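# Press the marked end of an ivory rocker switch down

## Task

Push the marked end of the ivory rocker switch down until it latches there, with the switch still lying flat on the table; finish with neither hand touching the switch, and with any drink can, parts box or small stack bin still upright.

## Robot and tools

Robot: two arms, left_arm and right_arm, each with six joints and a gripper. Joint order, everywhere, for each arm: waist, shoulder, elbow, wrist pitch, wrist yaw, wrist roll. Stated joint ranges (rad): waist -2.618 to 3.054, shoulder 0.000 to 3.142, elbow 0.000 to 3.142, wrist pitch -1.571 to 1.571, wrist yaw -1.571 to 1.571, wrist roll -2.094 to 2.094; the real end may differ by up to 0.059 rad.

Frame: all hand positions and orientations are in the scene frame. Origin is at table-top height, halfway between the nominal arm bases; +x points out over the table, +z up, and left_arm sits on the +y side (this is not the image side). Calibrated bases: left_arm at (+0.035, +0.272, 0) m, right_arm at (+0.005, -0.244, 0) m, both yawed very slightly. end_effector_position is the point between the finger pads, roughly 1 cm short of the fingertips; fingers point along the gripper's +z, and close along its y. Printed poses may be off by a few cm, more at long reach.

A row is one list of 14 numbers, each in [-1, 1], always covering both arms: left_arm's six joint numbers then its opening, then right_arm's six joints then its opening. Joint numbers are offsets, not poses: each is measured from the arm's Joint targets at the start of that action (or move), not from the previous row. Scale: 1.0 equals 2.224 rad for waist, shoulder and elbow, and 8.485 rad for the three wrist joints. The opening number is absolute: +1 fully open, -1 closed. Sending 0 for a joint keeps its current target; a 0 opening is a real command (half closed), so resend the present opening to leave a gripper alone.

execute_actions(actions, cameras): actions is a list of actions; each action is a list of up to 15 rows, one per 1/30 s step, and a short list repeats its last row to fill 15. Each action lasts 0.5 s. Repeating the same offset in a later action moves further. An action is refused for both arms if it would push any joint more than 0.059 rad outside its range; the whole call is refused if one action is malformed or the first fails that check. An empty actions list returns state and images. cameras: list of names (cam_head_left, cam_head_right), ["all"], or [] for none.

move(target, speed, blend, opening_speed, grip_force, blocking, cameras): target is one 14-number row or a list of up to 15 rows; every row's offsets count from the same starting Joint targets. All joints move together along a path, so the hand traces a curve, with no collision avoidance. speed is the top joint speed in rad/s, 0.01 to 12.57, default 0.5 (one number or one per target). blend, in rad, rounds corners between listed targets; 0 means stop at each. opening_speed is per second on the -1..+1 scale, at least 0.2. grip_force is newtons per pad, 10 to 50, per call or per arm, and persists. blocking=false returns after about 0.5 s while the move goes on. Whole move is capped at 10 s. The result adds a move: line (done, off_target, moving, held, fault) and limits=held if steps were withheld. done or off_target says nothing about contact.

wait(seconds 0 to 10): lets time pass, holding commands; a running move continues. stop(): brakes a running move. zoom_image(camera, region): camera is cam_head_left or cam_head_right, region [x0, y0, x1, y1] pixels, top-left origin, at most 504 by 504, on the latest image. Images are 896x504. finished_scene(scene 1 to 3): ends the scene irreversibly; after ending scene 1 make no more calls in that reply.

Results: Joint positions (rad, plus pad gap in m, 0.094 fully open), Joint velocities (may be omitted or shown as within noise), Joint targets (the base for your next offsets), Tool commands, grip_measured (same scale as opening; may read a bit wide when empty), end-effector pose, Joint torques (sign follows joint direction; joints 1 to 3 wrap at ±28 N m), and, for action calls, step readings. "joint sent to its limit" means a joint was clipped at its end; "joint command not followed" means the clearance check altered targets. MOTOR HOT appears near 75 °C; at 90 °C an OVER-TEMPERATURE FAULT folds that arm for the rest of the scene.

Motion limits: each joint target may lead its measured angle by only 0.339 rad (first three joints) or 2.2 rad (wrists) per step, and if targets would put the hand more than 200 mm from where it is, they are scaled back, so big moves take several actions.

Avoid: fast or hard contact with the switch, table or fixtures; pressing far beyond contact; knocking over the can, parts box or stack bin; anything leaving the table; the two arms touching or one gripper closing on the other; loads on the wrist-camera cable; holding the arm stretched or pushing against something, which heats motors. After pressing, command the targets back above the switch so the arm stops pushing, and lift clear before finishing.

Each tool is called after ">>>" as name([rows], argument=value, ...), one row to a line, values as JSON.

## Session

>>> execute_actions(actions=[])

Scene clock: 0.00 s.
left_arm: end_effector_position=(+0.4306, +0.2970, +0.1019) grip_measured=+1.000 end_effector_quat_wxyz=(+0.594, -0.058, +0.801, +0.043) | right_arm: end_effector_position=(+0.4078, -0.2592, +0.1006) grip_measured=+1.000 end_effector_quat_wxyz=(+0.587, +0.008, +0.810, -0.016)
Joint positions: left_arm=[0.015 1.55 0.343 0.908 -0.141 -0.044 0.094] | right_arm=[-0.012 1.559 0.377 0.866 -0.004 -0.019 0.094]
Joint velocities: within noise
Joint torques (N m): no reading
Heat: left arm: 26 °C; right arm: 30 °C.
Joint targets: left_arm=[0.015 1.542 0.352 0.915 -0.142 -0.045] | right_arm=[-0.012 1.552 0.383 0.873 -0.004 -0.019]
Tool commands: left_gripper/opening=+1.0 right_gripper/opening=+1.0

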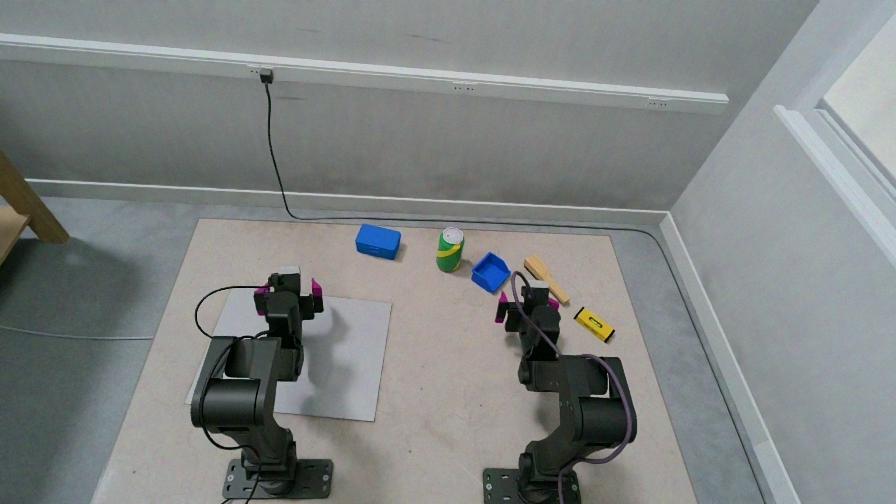

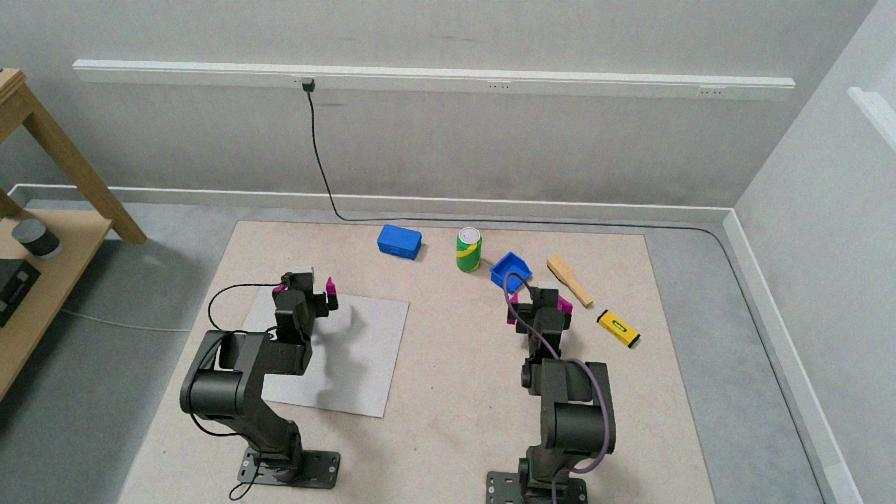

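>>> zoom_image(camera="cam_head_left", region=[180, 230, 400, 350])

>>> zoom_image(camera="cam_head_right", region=[200, 220, 420, 340])

>>> zoom_image(camera="cam_head_left", region=[430, 220, 650, 360])

Scaled by 2.291 from the camera's 896x504 image, which has a finer 1280x720 frame.

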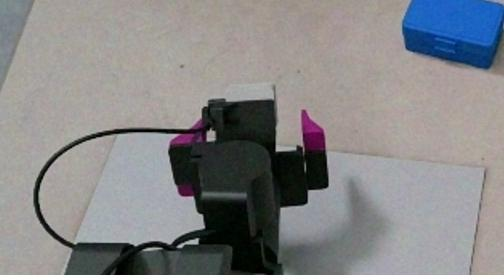

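Scaled by 2.291 from the camera's 896x504 image, which has a finer 1280x720 frame.

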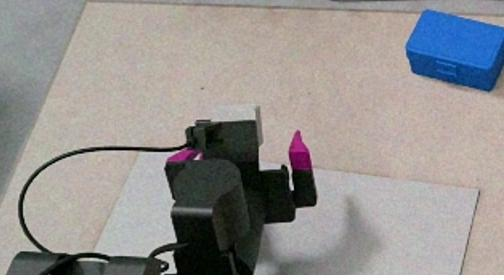

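Scaled by 2.291 from the camera's 896x504 image, which has a finer 1280x720 frame.

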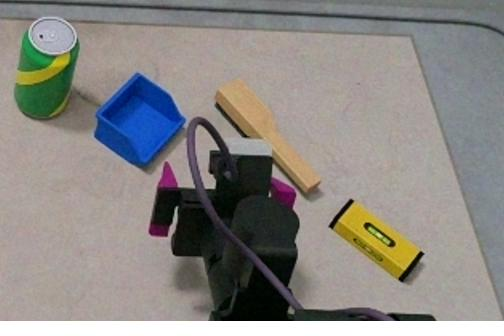

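>>> move(target=[0, -0.3786, 0.1565, -0.1078, 0, 0, 1, 0, -0.383, 0.1425, -0.1029, 0, 0, 1], speed=0.7, cameras=["all"])

Scene clock: 15.37 s.
left_arm: end_effector_position=(+0.3490, +0.2973, +0.3381) grip_measured=+1.000 end_effector_quat_wxyz=(+0.699, -0.064, +0.712, +0.034) | right_arm: end_effector_position=(+0.3208, -0.2555, +0.3339) grip_measured=+1.000 end_effector_quat_wxyz=(+0.696, +0.007, +0.718, -0.020)
Joint positions: left_arm=[0.015 0.704 0.679 0.004 -0.141 -0.044 0.094] | right_arm=[-0.012 0.704 0.671 0.003 -0.004 -0.019 0.094]
Joint torques (N m): left_arm=[-0.09 -0.25 10.24 2.18 0.01 -0.03] | right_arm=[0.01 0.08 10.29 2.04 -0.01 -0.02]
Heat: left arm: 28 °C; right arm: 33 °C.
Joint targets: left_arm=[0.015 0.700 0.700 0.000 -0.142 -0.045] | right_arm=[-0.012 0.700 0.700 0.000 -0.004 -0.019]
move: done

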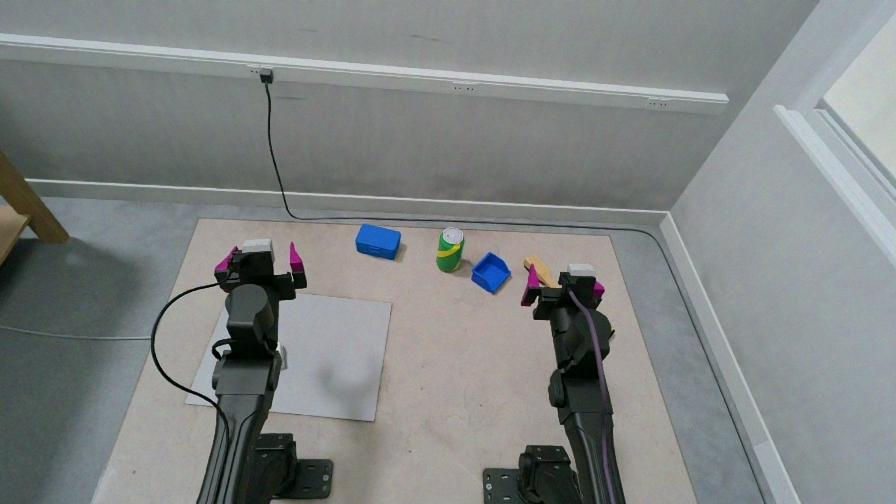

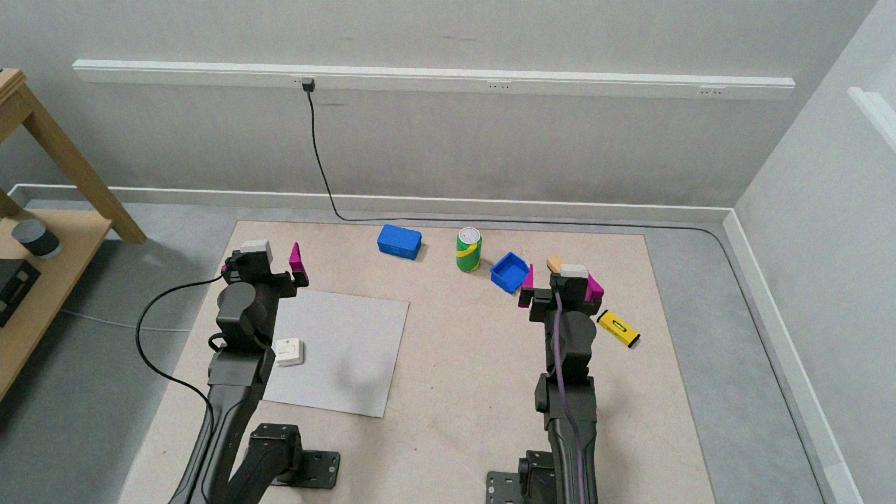

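>>> zoom_image(camera="cam_head_right", region=[260, 320, 330, 385])

>>> zoom_image(camera="cam_head_left", region=[250, 320, 320, 385])

Scaled by 7.200 from the camera's 896x504 image, which has a finer 1280x720 frame.

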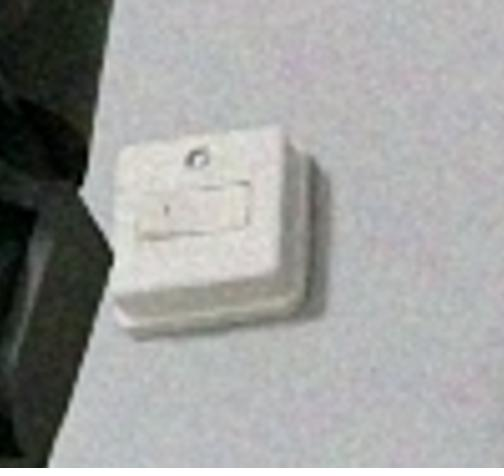

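Scaled by 7.200 from the camera's 896x504 image, which has a finer 1280x720 frame.

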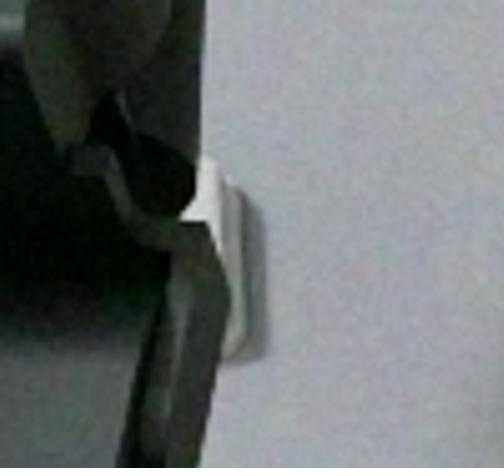

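>>> move(target=[0.3, 0, 0, 0, 0, 0, -1, 0, 0, 0, 0, 0, 0, 1], speed=0.7, cameras=["all"])

>>> zoom_image(camera="cam_head_right", region=[260, 320, 330, 385])

>>> zoom_image(camera="cam_head_left", region=[240, 325, 310, 390])

Scene clock: 25.33 s.
left_arm: end_effector_position=(+0.2672, +0.4847, +0.3377) grip_measured=-0.995 end_effector_quat_wxyz=(+0.650, -0.291, +0.653, +0.258) | right_arm: end_effector_position=(+0.3207, -0.2555, +0.3339) grip_measured=+1.000 end_effector_quat_wxyz=(+0.696, +0.007, +0.718, -0.020)
Joint positions: left_arm=[0.676 0.704 0.679 0.002 -0.14 -0.044 0] | right_arm=[-0.012 0.704 0.671 0.003 -0.004 -0.019 0.094]
Joint torques (N m): left_arm=[0.36 -0.21 10.25 2.16 -0.01 -0.03] | right_arm=[-0.01 0.09 10.29 2.07 -0.01 -0.02]
Heat: left arm: 28 °C; right arm: 33 °C.
Joint targets: left_arm=[0.682 0.700 0.700 0.000 -0.142 -0.045] | right_arm=[-0.012 0.700 0.700 0.000 -0.004 -0.019]
move: done

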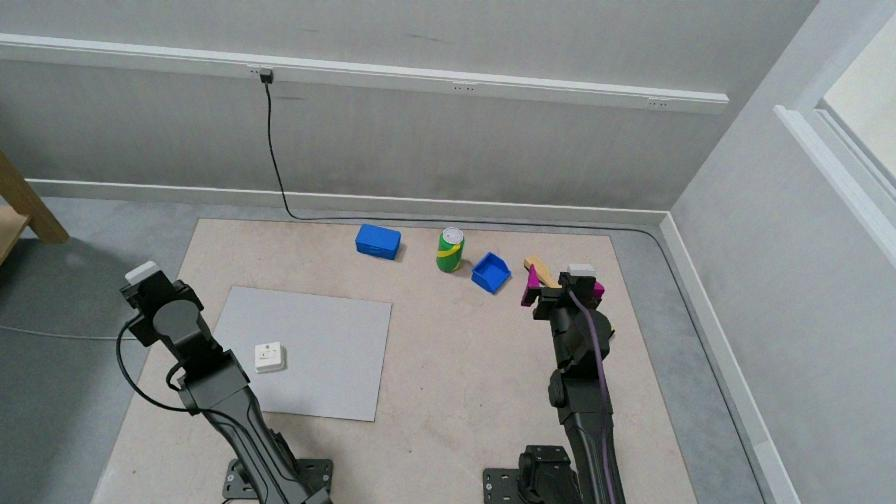

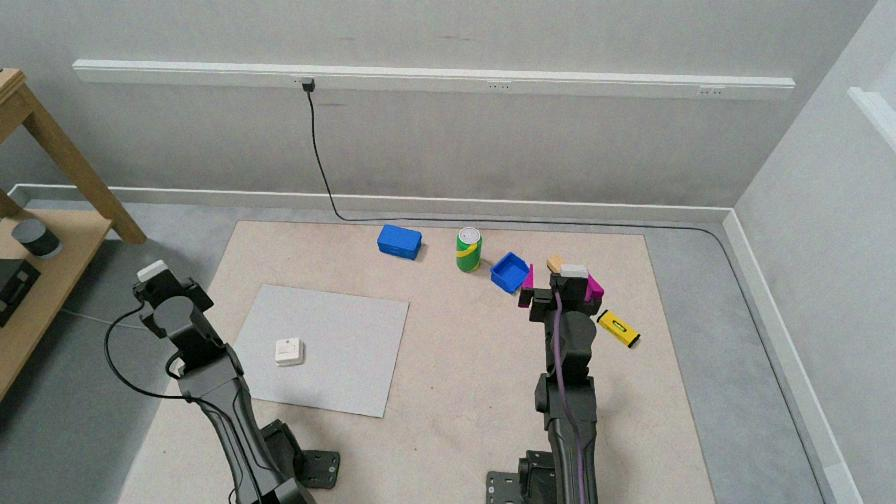

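Scaled by 7.200 from the camera's 896x504 image, which has a finer 1280x720 frame.

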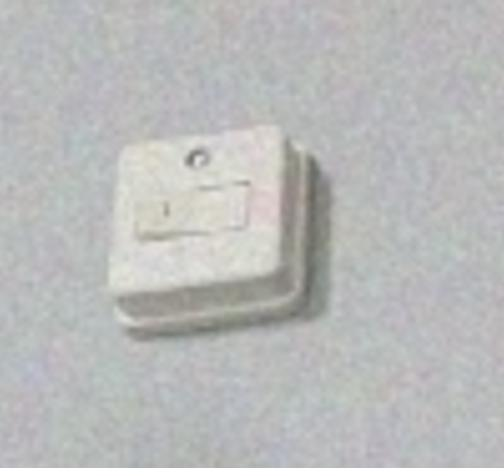

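Scaled by 7.200 from the camera's 896x504 image, which has a finer 1280x720 frame.

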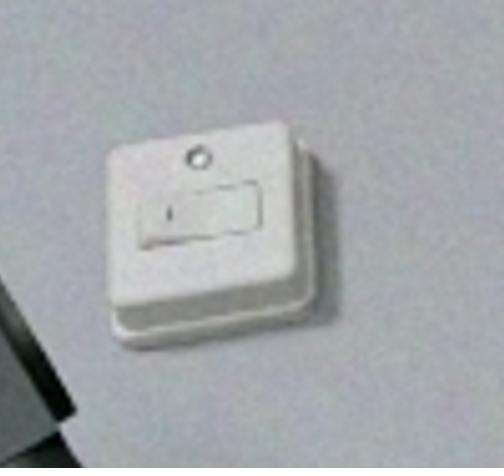

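>>> zoom_image(camera="cam_head_left", region=[505, 250, 625, 330])

>>> zoom_image(camera="cam_head_right", region=[100, 240, 220, 330])

Scaled by 4.200 from the camera's 896x504 image, which has a finer 1280x720 frame.

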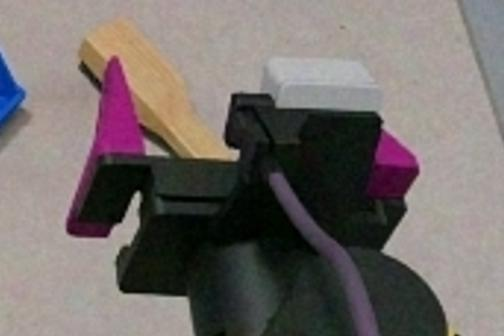

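Scaled by 4.200 from the camera's 896x504 image, which has a finer 1280x720 frame.

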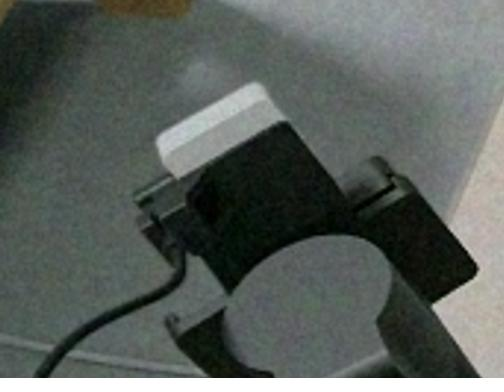

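>>> move(target=[-0.2284, 0.3185, 0.1512, -0.1329, 0.01674, 0.0053, -1, 0, 0, 0, 0, 0, 0, 1], speed=0.8, cameras=["all"])

>>> zoom_image(camera="cam_head_right", region=[240, 290, 350, 390])

>>> zoom_image(camera="cam_head_left", region=[220, 290, 330, 390])

Scene clock: 42.03 s.
left_arm: end_effector_position=(+0.2706, +0.3130, +0.0909) grip_measured=-0.995 end_effector_quat_wxyz=(+0.030, -0.085, +0.996, +0.007) | right_arm: end_effector_position=(+0.3207, -0.2555, +0.3339) grip_measured=+1.000 end_effector_quat_wxyz=(+0.696, +0.007, +0.718, -0.020)
Joint positions: left_arm=[0.179 1.399 1.008 -1.119 -0.01 -0.01 0] | right_arm=[-0.012 0.704 0.671 0.003 -0.004 -0.019 0.094]
Joint torques (N m): left_arm=[-0.42 -3.4 9.68 0.56 0.14 0.1] | right_arm=[-0.01 0.09 10.28 2.08 -0.01 -0.03]
Heat: left arm: 29 °C; right arm: 33 °C.
Joint targets: left_arm=[0.174 1.408 1.036 -1.128 0.000 0.000] | right_arm=[-0.012 0.700 0.700 0.000 -0.004 -0.019]
move: done

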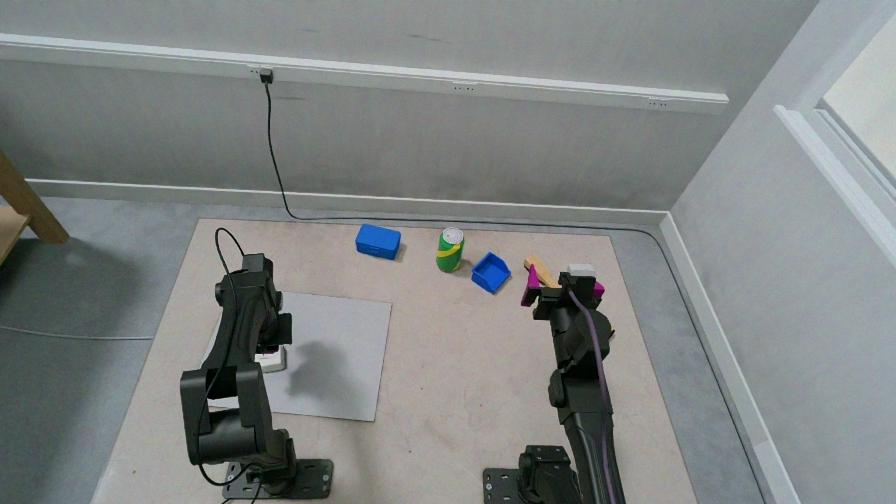

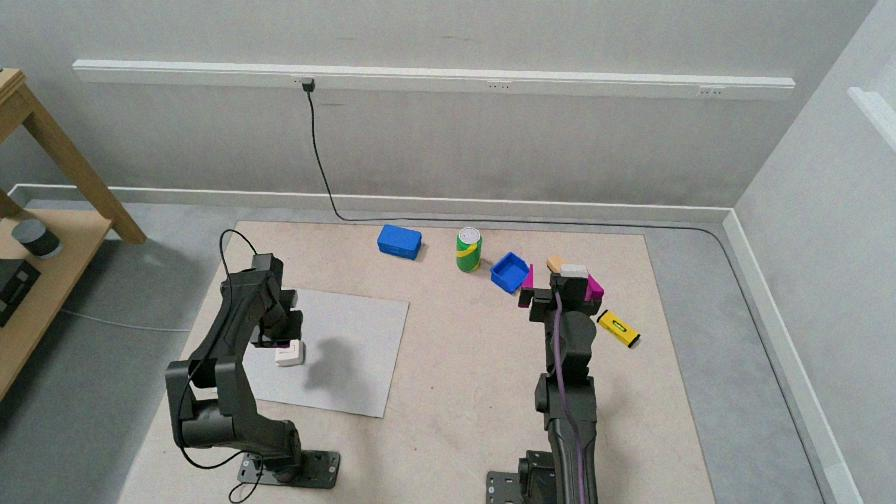

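Scaled by 4.582 from the camera's 896x504 image, which has a finer 1280x720 frame.

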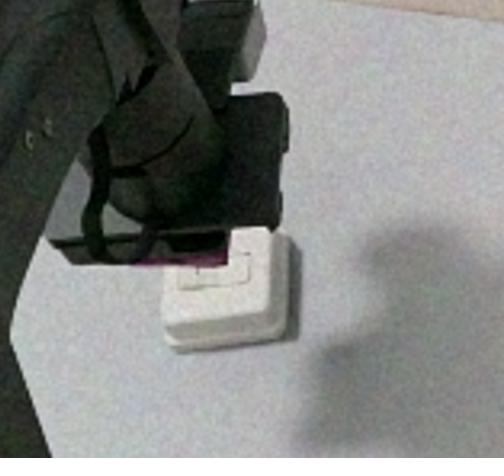

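Scaled by 4.582 from the camera's 896x504 image, which has a finer 1280x720 frame.

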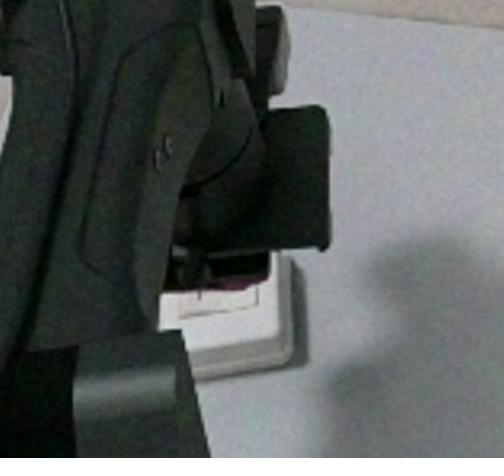

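>>> move(target=[0.1360, 0.0897, 0.0510, -0.01933, 0.04714, 0, -1, 0, 0, 0, 0, 0, 0, 1], speed=0.5, cameras=["all"])

>>> zoom_image(camera="cam_head_right", region=[240, 290, 350, 390])

>>> zoom_image(camera="cam_head_left", region=[220, 290, 330, 390])

Scene clock: 50.70 s.
left_arm: end_effector_position=(+0.2693, +0.3129, +0.0914) grip_measured=-0.995 end_effector_quat_wxyz=(-0.045, -0.242, +0.948, -0.204) | right_arm: end_effector_position=(+0.3207, -0.2555, +0.3339) grip_measured=+1.000 end_effector_quat_wxyz=(+0.696, +0.007, +0.718, -0.020)
Joint positions: left_arm=[0.472 1.594 1.124 -1.282 0.381 -0.01 0] | right_arm=[-0.012 0.704 0.671 0.003 -0.004 -0.019 0.094]
Joint torques (N m): left_arm=[0.29 -4.34 8.83 0.07 0.45 0.08] | right_arm=[0.01 0.1 10.29 2.08 -0.01 -0.03]
Heat: left arm: 28 °C; right arm: 33 °C.
Joint targets: left_arm=[0.476 1.607 1.149 -1.292 0.400 0.000] | right_arm=[-0.012 0.700 0.700 0.000 -0.004 -0.019]
move: done

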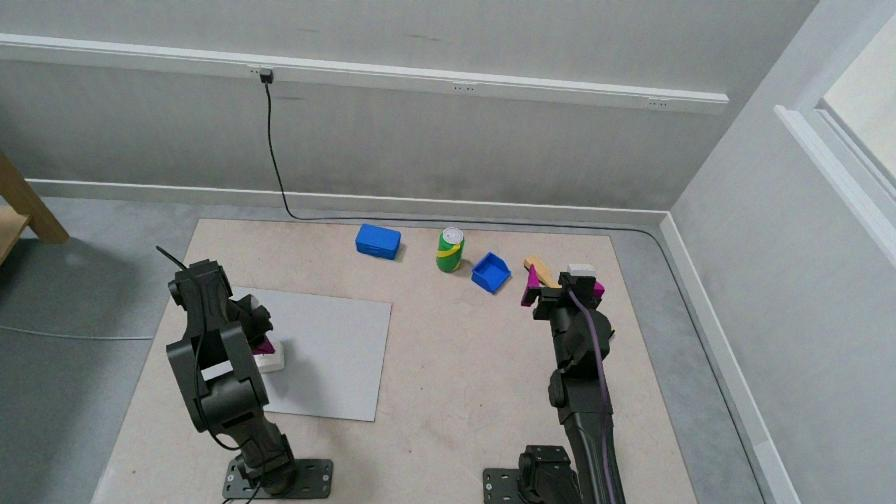

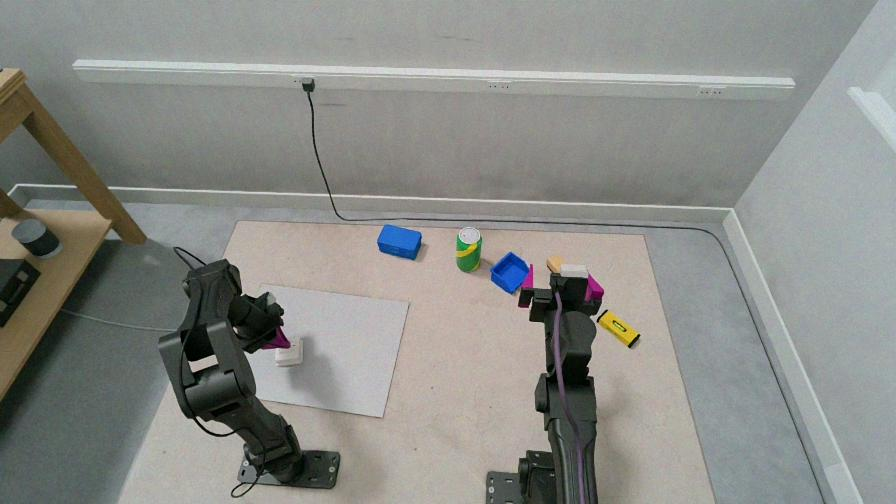

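Scaled by 4.582 from the camera's 896x504 image, which has a finer 1280x720 frame.

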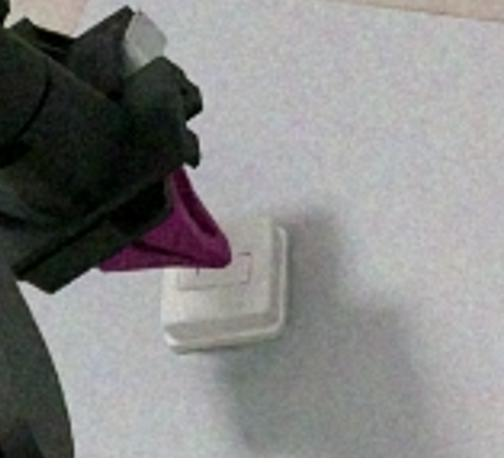

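Scaled by 4.582 from the camera's 896x504 image, which has a finer 1280x720 frame.

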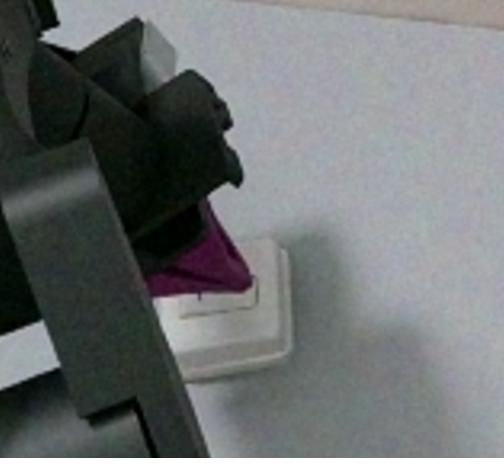

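>>> zoom_image(camera="cam_head_right", region=[255, 320, 315, 370])

>>> zoom_image(camera="cam_head_left", region=[240, 325, 300, 375])

Scaled by 8.400 from the camera's 896x504 image, which has a finer 1280x720 frame.

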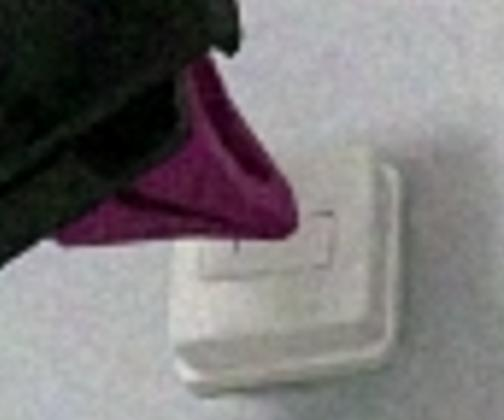

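Scaled by 8.400 from the camera's 896x504 image, which has a finer 1280x720 frame.

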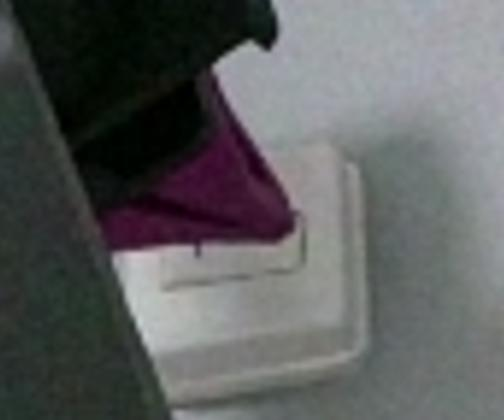

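>>> move(target=[0.03548, 0.0638, 0.0362, 0.00724, 0, 0, -1, 0, 0, 0, 0, 0, 0, 1], speed=0.3, cameras=["all"])

>>> zoom_image(camera="cam_head_right", region=[255, 320, 315, 370])

>>> zoom_image(camera="cam_head_left", region=[240, 325, 300, 375])

Scene clock: 67.50 s.
left_arm: end_effector_position=(+0.2896, +0.3450, +0.0744) grip_measured=-0.995 end_effector_quat_wxyz=(-0.047, -0.281, +0.936, -0.209) | right_arm: end_effector_position=(+0.3207, -0.2555, +0.3338) grip_measured=+1.000 end_effector_quat_wxyz=(+0.696, +0.007, +0.718, -0.020)
Joint positions: left_arm=[0.551 1.734 1.204 -1.243 0.384 -0.01 0] | right_arm=[-0.012 0.704 0.671 0.002 -0.004 -0.019 0.094]
Joint torques (N m): left_arm=[0.29 -5.37 8.73 0.28 0.44 0.05] | right_arm=[-0.01 0.08 10.29 2.08 -0.02 -0.03]
Heat: left arm: 29 °C; right arm: 33 °C.
Joint targets: left_arm=[0.555 1.749 1.230 -1.230 0.400 0.000] | right_arm=[-0.012 0.700 0.700 0.000 -0.004 -0.019]
move: done

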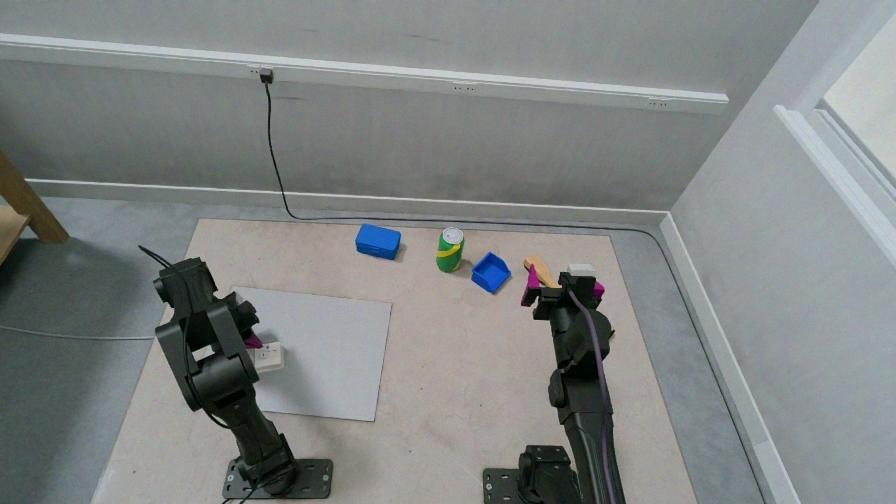

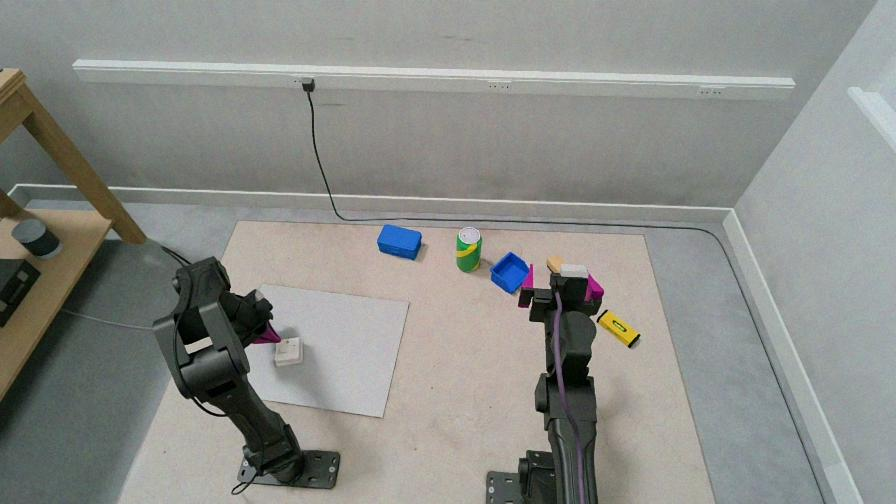

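Scaled by 8.400 from the camera's 896x504 image, which has a finer 1280x720 frame.

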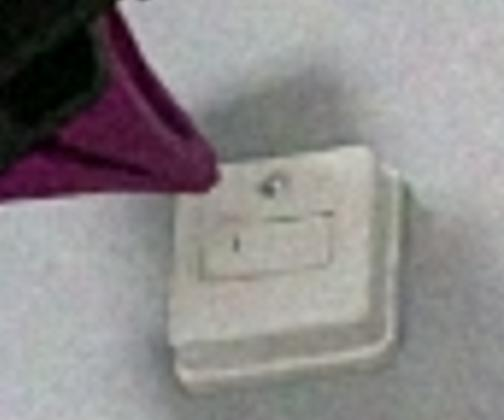

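Scaled by 8.400 from the camera's 896x504 image, which has a finer 1280x720 frame.

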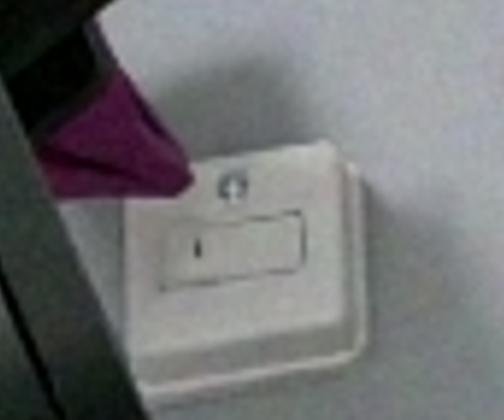

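>>> move(target=[0.0065, 0.0235, -0.0184, 0.01088, 0, 0, -1, 0, 0, 0, 0, 0, 0, 1], speed=0.2, cameras=["all"])

>>> zoom_image(camera="cam_head_right", region=[255, 320, 315, 370])

>>> zoom_image(camera="cam_head_left", region=[240, 325, 300, 375])

Scene clock: 78.37 s.
left_arm: end_effector_position=(+0.3022, +0.3564, +0.0563) grip_measured=-0.995 end_effector_quat_wxyz=(-0.030, -0.284, +0.936, -0.205) | right_arm: end_effector_position=(+0.3207, -0.2555, +0.3338) grip_measured=+1.000 end_effector_quat_wxyz=(+0.696, +0.007, +0.718, -0.020)
Joint positions: left_arm=[0.564 1.784 1.195 -1.152 0.384 -0.01 0] | right_arm=[-0.012 0.704 0.671 0.002 -0.004 -0.019 0.094]
Joint torques (N m): left_arm=[0.49 -5.7 5.59 0.33 0.45 0.06] | right_arm=[-0.01 0.09 10.29 2.08 -0.01 -0.02]
Heat: left arm: 29 °C; right arm: 34 °C.
Joint targets: left_arm=[0.570 1.802 1.189 -1.138 0.400 0.000] | right_arm=[-0.012 0.700 0.700 0.000 -0.004 -0.019]
move: done

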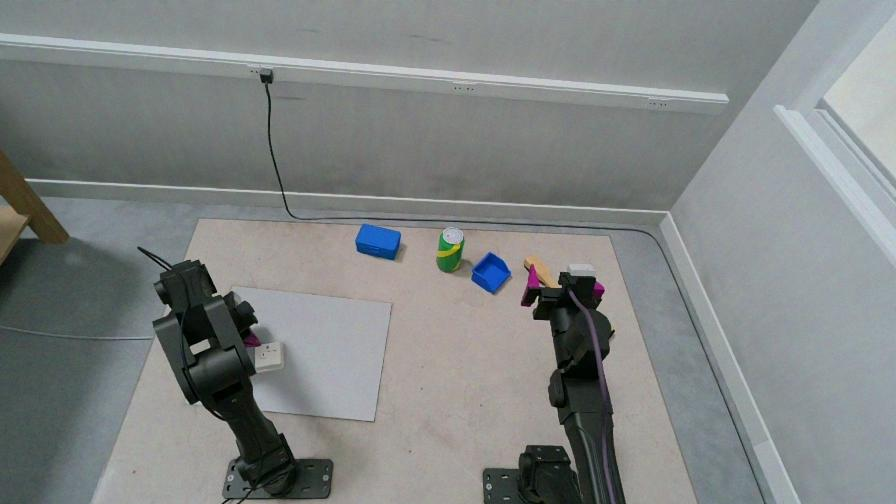

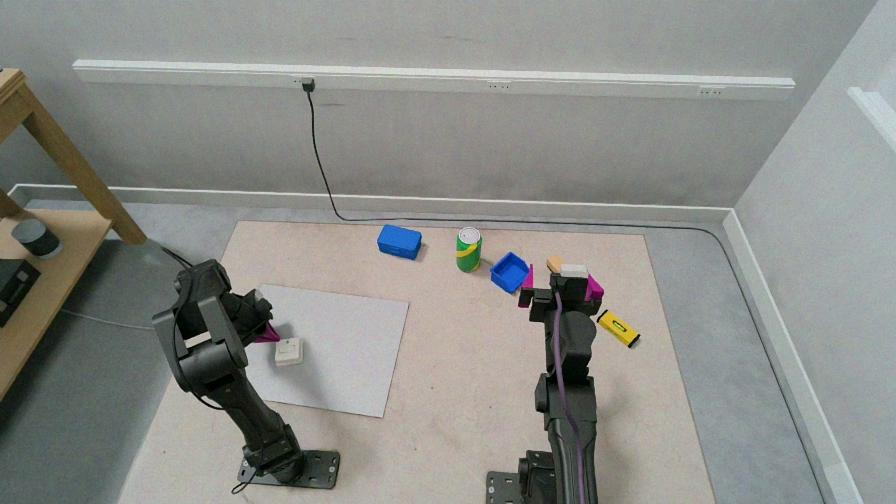

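Scaled by 8.400 from the camera's 896x504 image, which has a finer 1280x720 frame.

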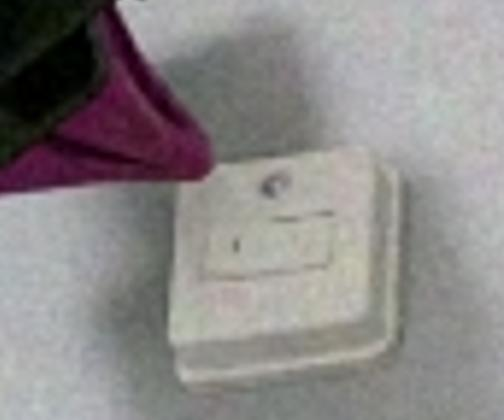

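Scaled by 8.400 from the camera's 896x504 image, which has a finer 1280x720 frame.

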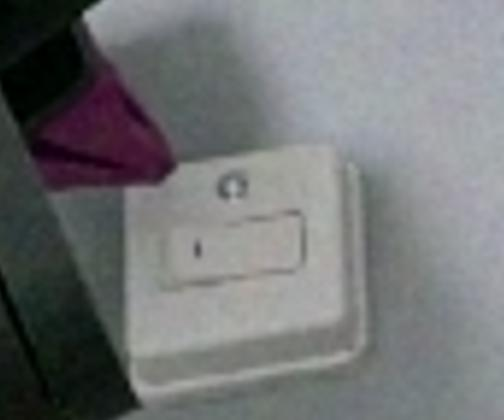

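>>> move(target=[0.0029, -0.0113, -0.0330, 0.00581, 0, 0, -1, 0, 0, 0, 0, 0, 0, 1], speed=0.2, cameras=["all"])

>>> zoom_image(camera="cam_head_right", region=[255, 320, 315, 370])

>>> zoom_image(camera="cam_head_left", region=[240, 325, 300, 375])

Scene clock: 84.70 s.
left_arm: end_effector_position=(+0.2919, +0.3508, +0.0426) grip_measured=-0.995 end_effector_quat_wxyz=(-0.041, -0.290, +0.932, -0.213) | right_arm: end_effector_position=(+0.3207, -0.2555, +0.3338) grip_measured=+1.000 end_effector_quat_wxyz=(+0.696, +0.007, +0.718, -0.020)
Joint positions: left_arm=[0.571 1.784 1.129 -1.112 0.393 -0.01 0] | right_arm=[-0.012 0.704 0.671 0.002 -0.004 -0.019 0.094]
Joint torques (N m): left_arm=[0.32 -7.53 4.67 0.38 0.35 0.07] | right_arm=[-0.01 0.09 10.29 2.08 -0.01 -0.03]
Heat: left arm: 28 °C; right arm: 34 °C.
Joint targets: left_arm=[0.576 1.777 1.116 -1.089 0.400 0.000] | right_arm=[-0.012 0.700 0.700 0.000 -0.004 -0.019]
move: done

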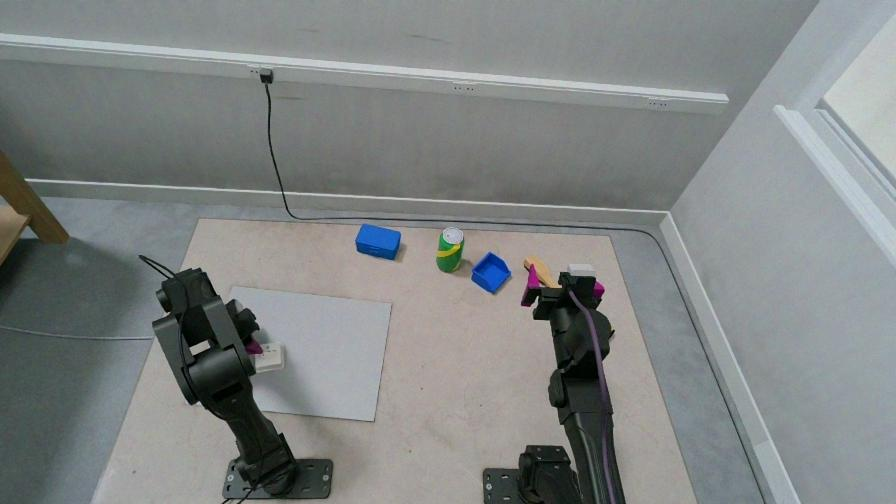

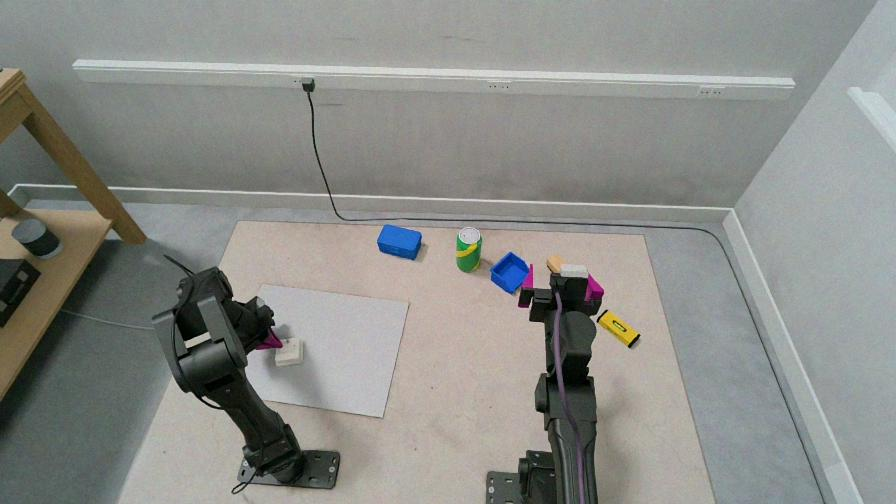

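Scaled by 8.400 from the camera's 896x504 image, which has a finer 1280x720 frame.

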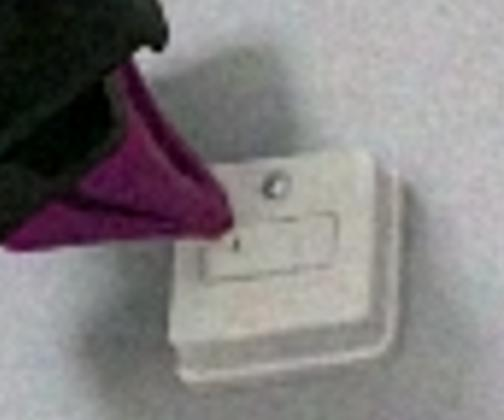

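Scaled by 8.400 from the camera's 896x504 image, which has a finer 1280x720 frame.

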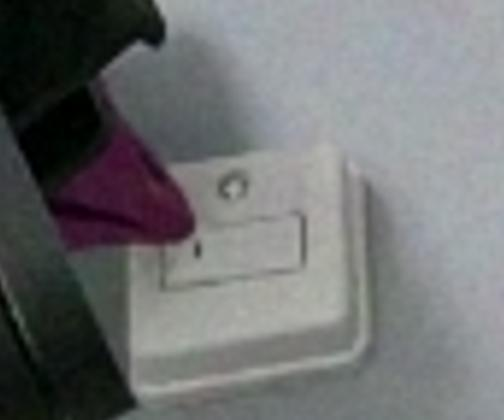

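>>> move(target=[0, 0.00597, -0.00833, 0.00375, 0, 0, -1, 0, 0, 0, 0, 0, 0, 1], speed=0.1, cameras=["all"])

>>> zoom_image(camera="cam_head_right", region=[255, 320, 315, 370])

>>> zoom_image(camera="cam_head_left", region=[240, 325, 300, 375])

Scene clock: 88.70 s.
left_arm: end_effector_position=(+0.2923, +0.3514, +0.0384) grip_measured=-0.995 end_effector_quat_wxyz=(-0.036, -0.290, +0.933, -0.212) | right_arm: end_effector_position=(+0.3207, -0.2555, +0.3338) grip_measured=+1.000 end_effector_quat_wxyz=(+0.696, +0.007, +0.718, -0.020)
Joint positions: left_arm=[0.573 1.784 1.112 -1.086 0.393 -0.01 0] | right_arm=[-0.012 0.704 0.671 0.002 -0.004 -0.019 0.094]
Joint torques (N m): left_arm=[0.24 -6.43 4.63 0.46 0.37 0.06] | right_arm=[-0.02 0.1 10.29 2.08 -0.01 -0.03]
Heat: left arm: 28 °C; right arm: 34 °C.
Joint targets: left_arm=[0.576 1.790 1.097 -1.057 0.400 0.000] | right_arm=[-0.012 0.700 0.700 0.000 -0.004 -0.019]
move: done

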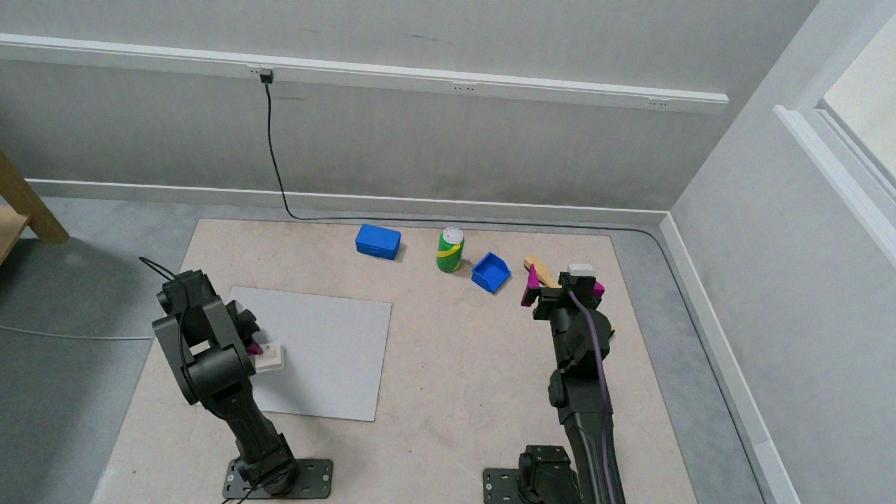

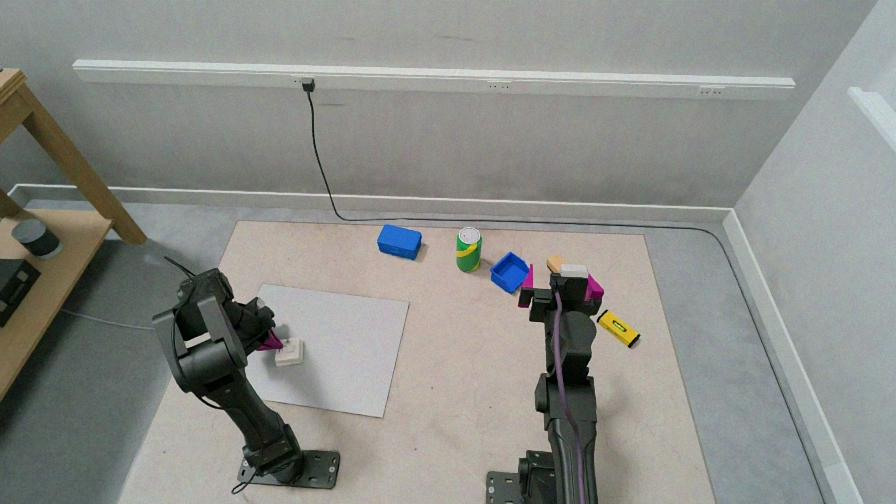

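Scaled by 8.400 from the camera's 896x504 image, which has a finer 1280x720 frame.

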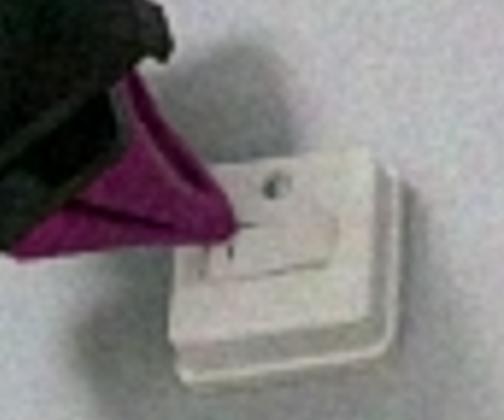

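Scaled by 8.400 from the camera's 896x504 image, which has a finer 1280x720 frame.

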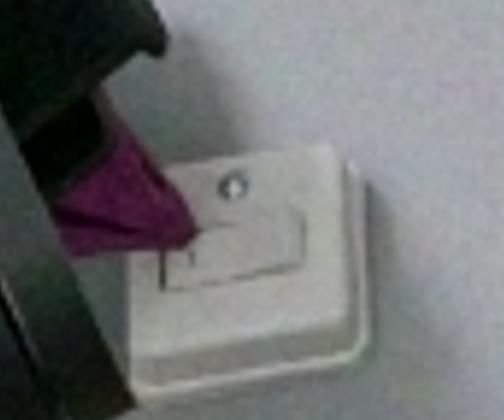

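>>> move(target=[0, -0.02576, 0.04721, -0.01913, 0, 0, -1, 0, 0, 0, 0, 0, 0, 1], speed=0.3, cameras=["all"])

>>> zoom_image(camera="cam_head_right", region=[255, 320, 315, 370])

>>> zoom_image(camera="cam_head_left", region=[240, 325, 300, 375])

Scene clock: 92.87 s.
left_arm: end_effector_position=(+0.2880, +0.3487, +0.0608) grip_measured=-0.995 end_effector_quat_wxyz=(-0.054, -0.293, +0.930, -0.217) | right_arm: end_effector_position=(+0.3207, -0.2555, +0.3338) grip_measured=+1.000 end_effector_quat_wxyz=(+0.696, +0.007, +0.718, -0.020)
Joint positions: left_arm=[0.573 1.768 1.18 -1.208 0.393 -0.01 0] | right_arm=[-0.012 0.704 0.671 0.002 -0.004 -0.019 0.094]
Joint torques (N m): left_arm=[0.31 -9.94 8.17 0.04 0.35 0.05] | right_arm=[0.01 0.08 10.29 2.08 -0.01 -0.02]
Heat: left arm: 28 °C; right arm: 34 °C.
Joint targets: left_arm=[0.576 1.732 1.202 -1.219 0.400 0.000] | right_arm=[-0.012 0.700 0.700 0.000 -0.004 -0.019]
move: done

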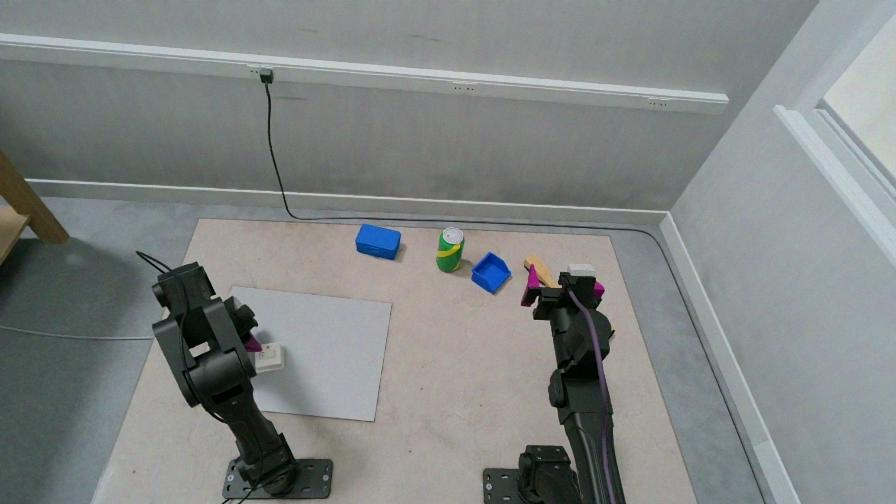

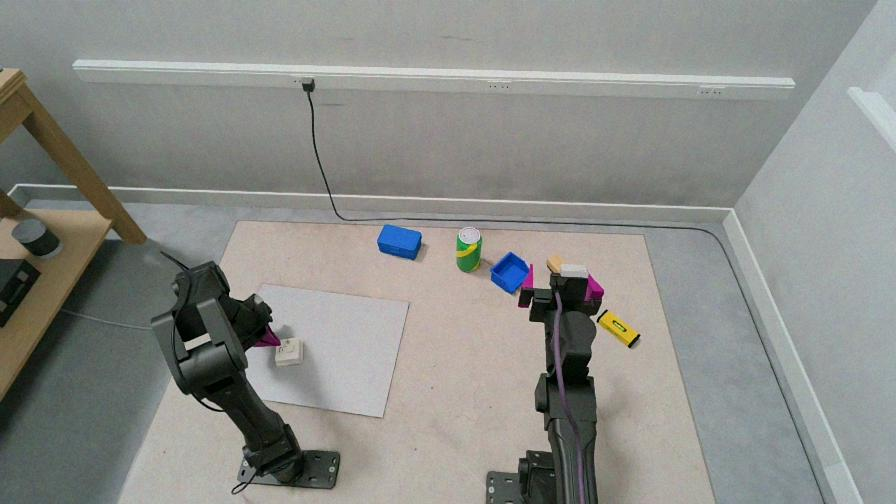

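Scaled by 8.400 from the camera's 896x504 image, which has a finer 1280x720 frame.

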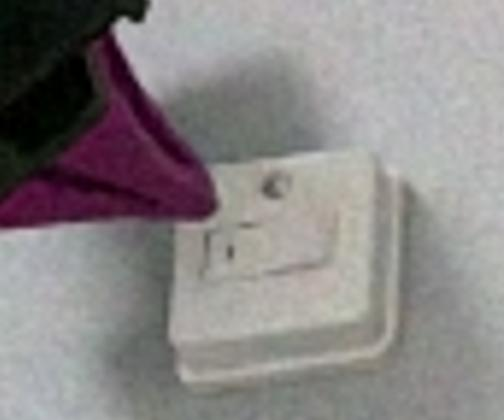

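Scaled by 8.400 from the camera's 896x504 image, which has a finer 1280x720 frame.

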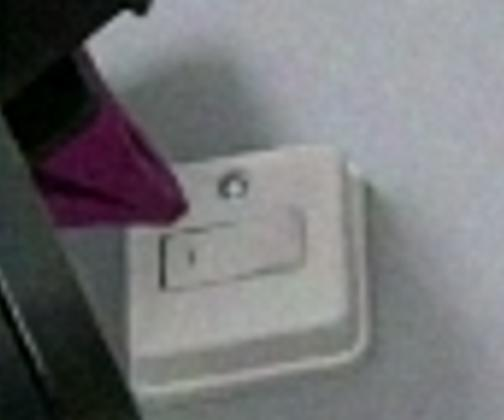

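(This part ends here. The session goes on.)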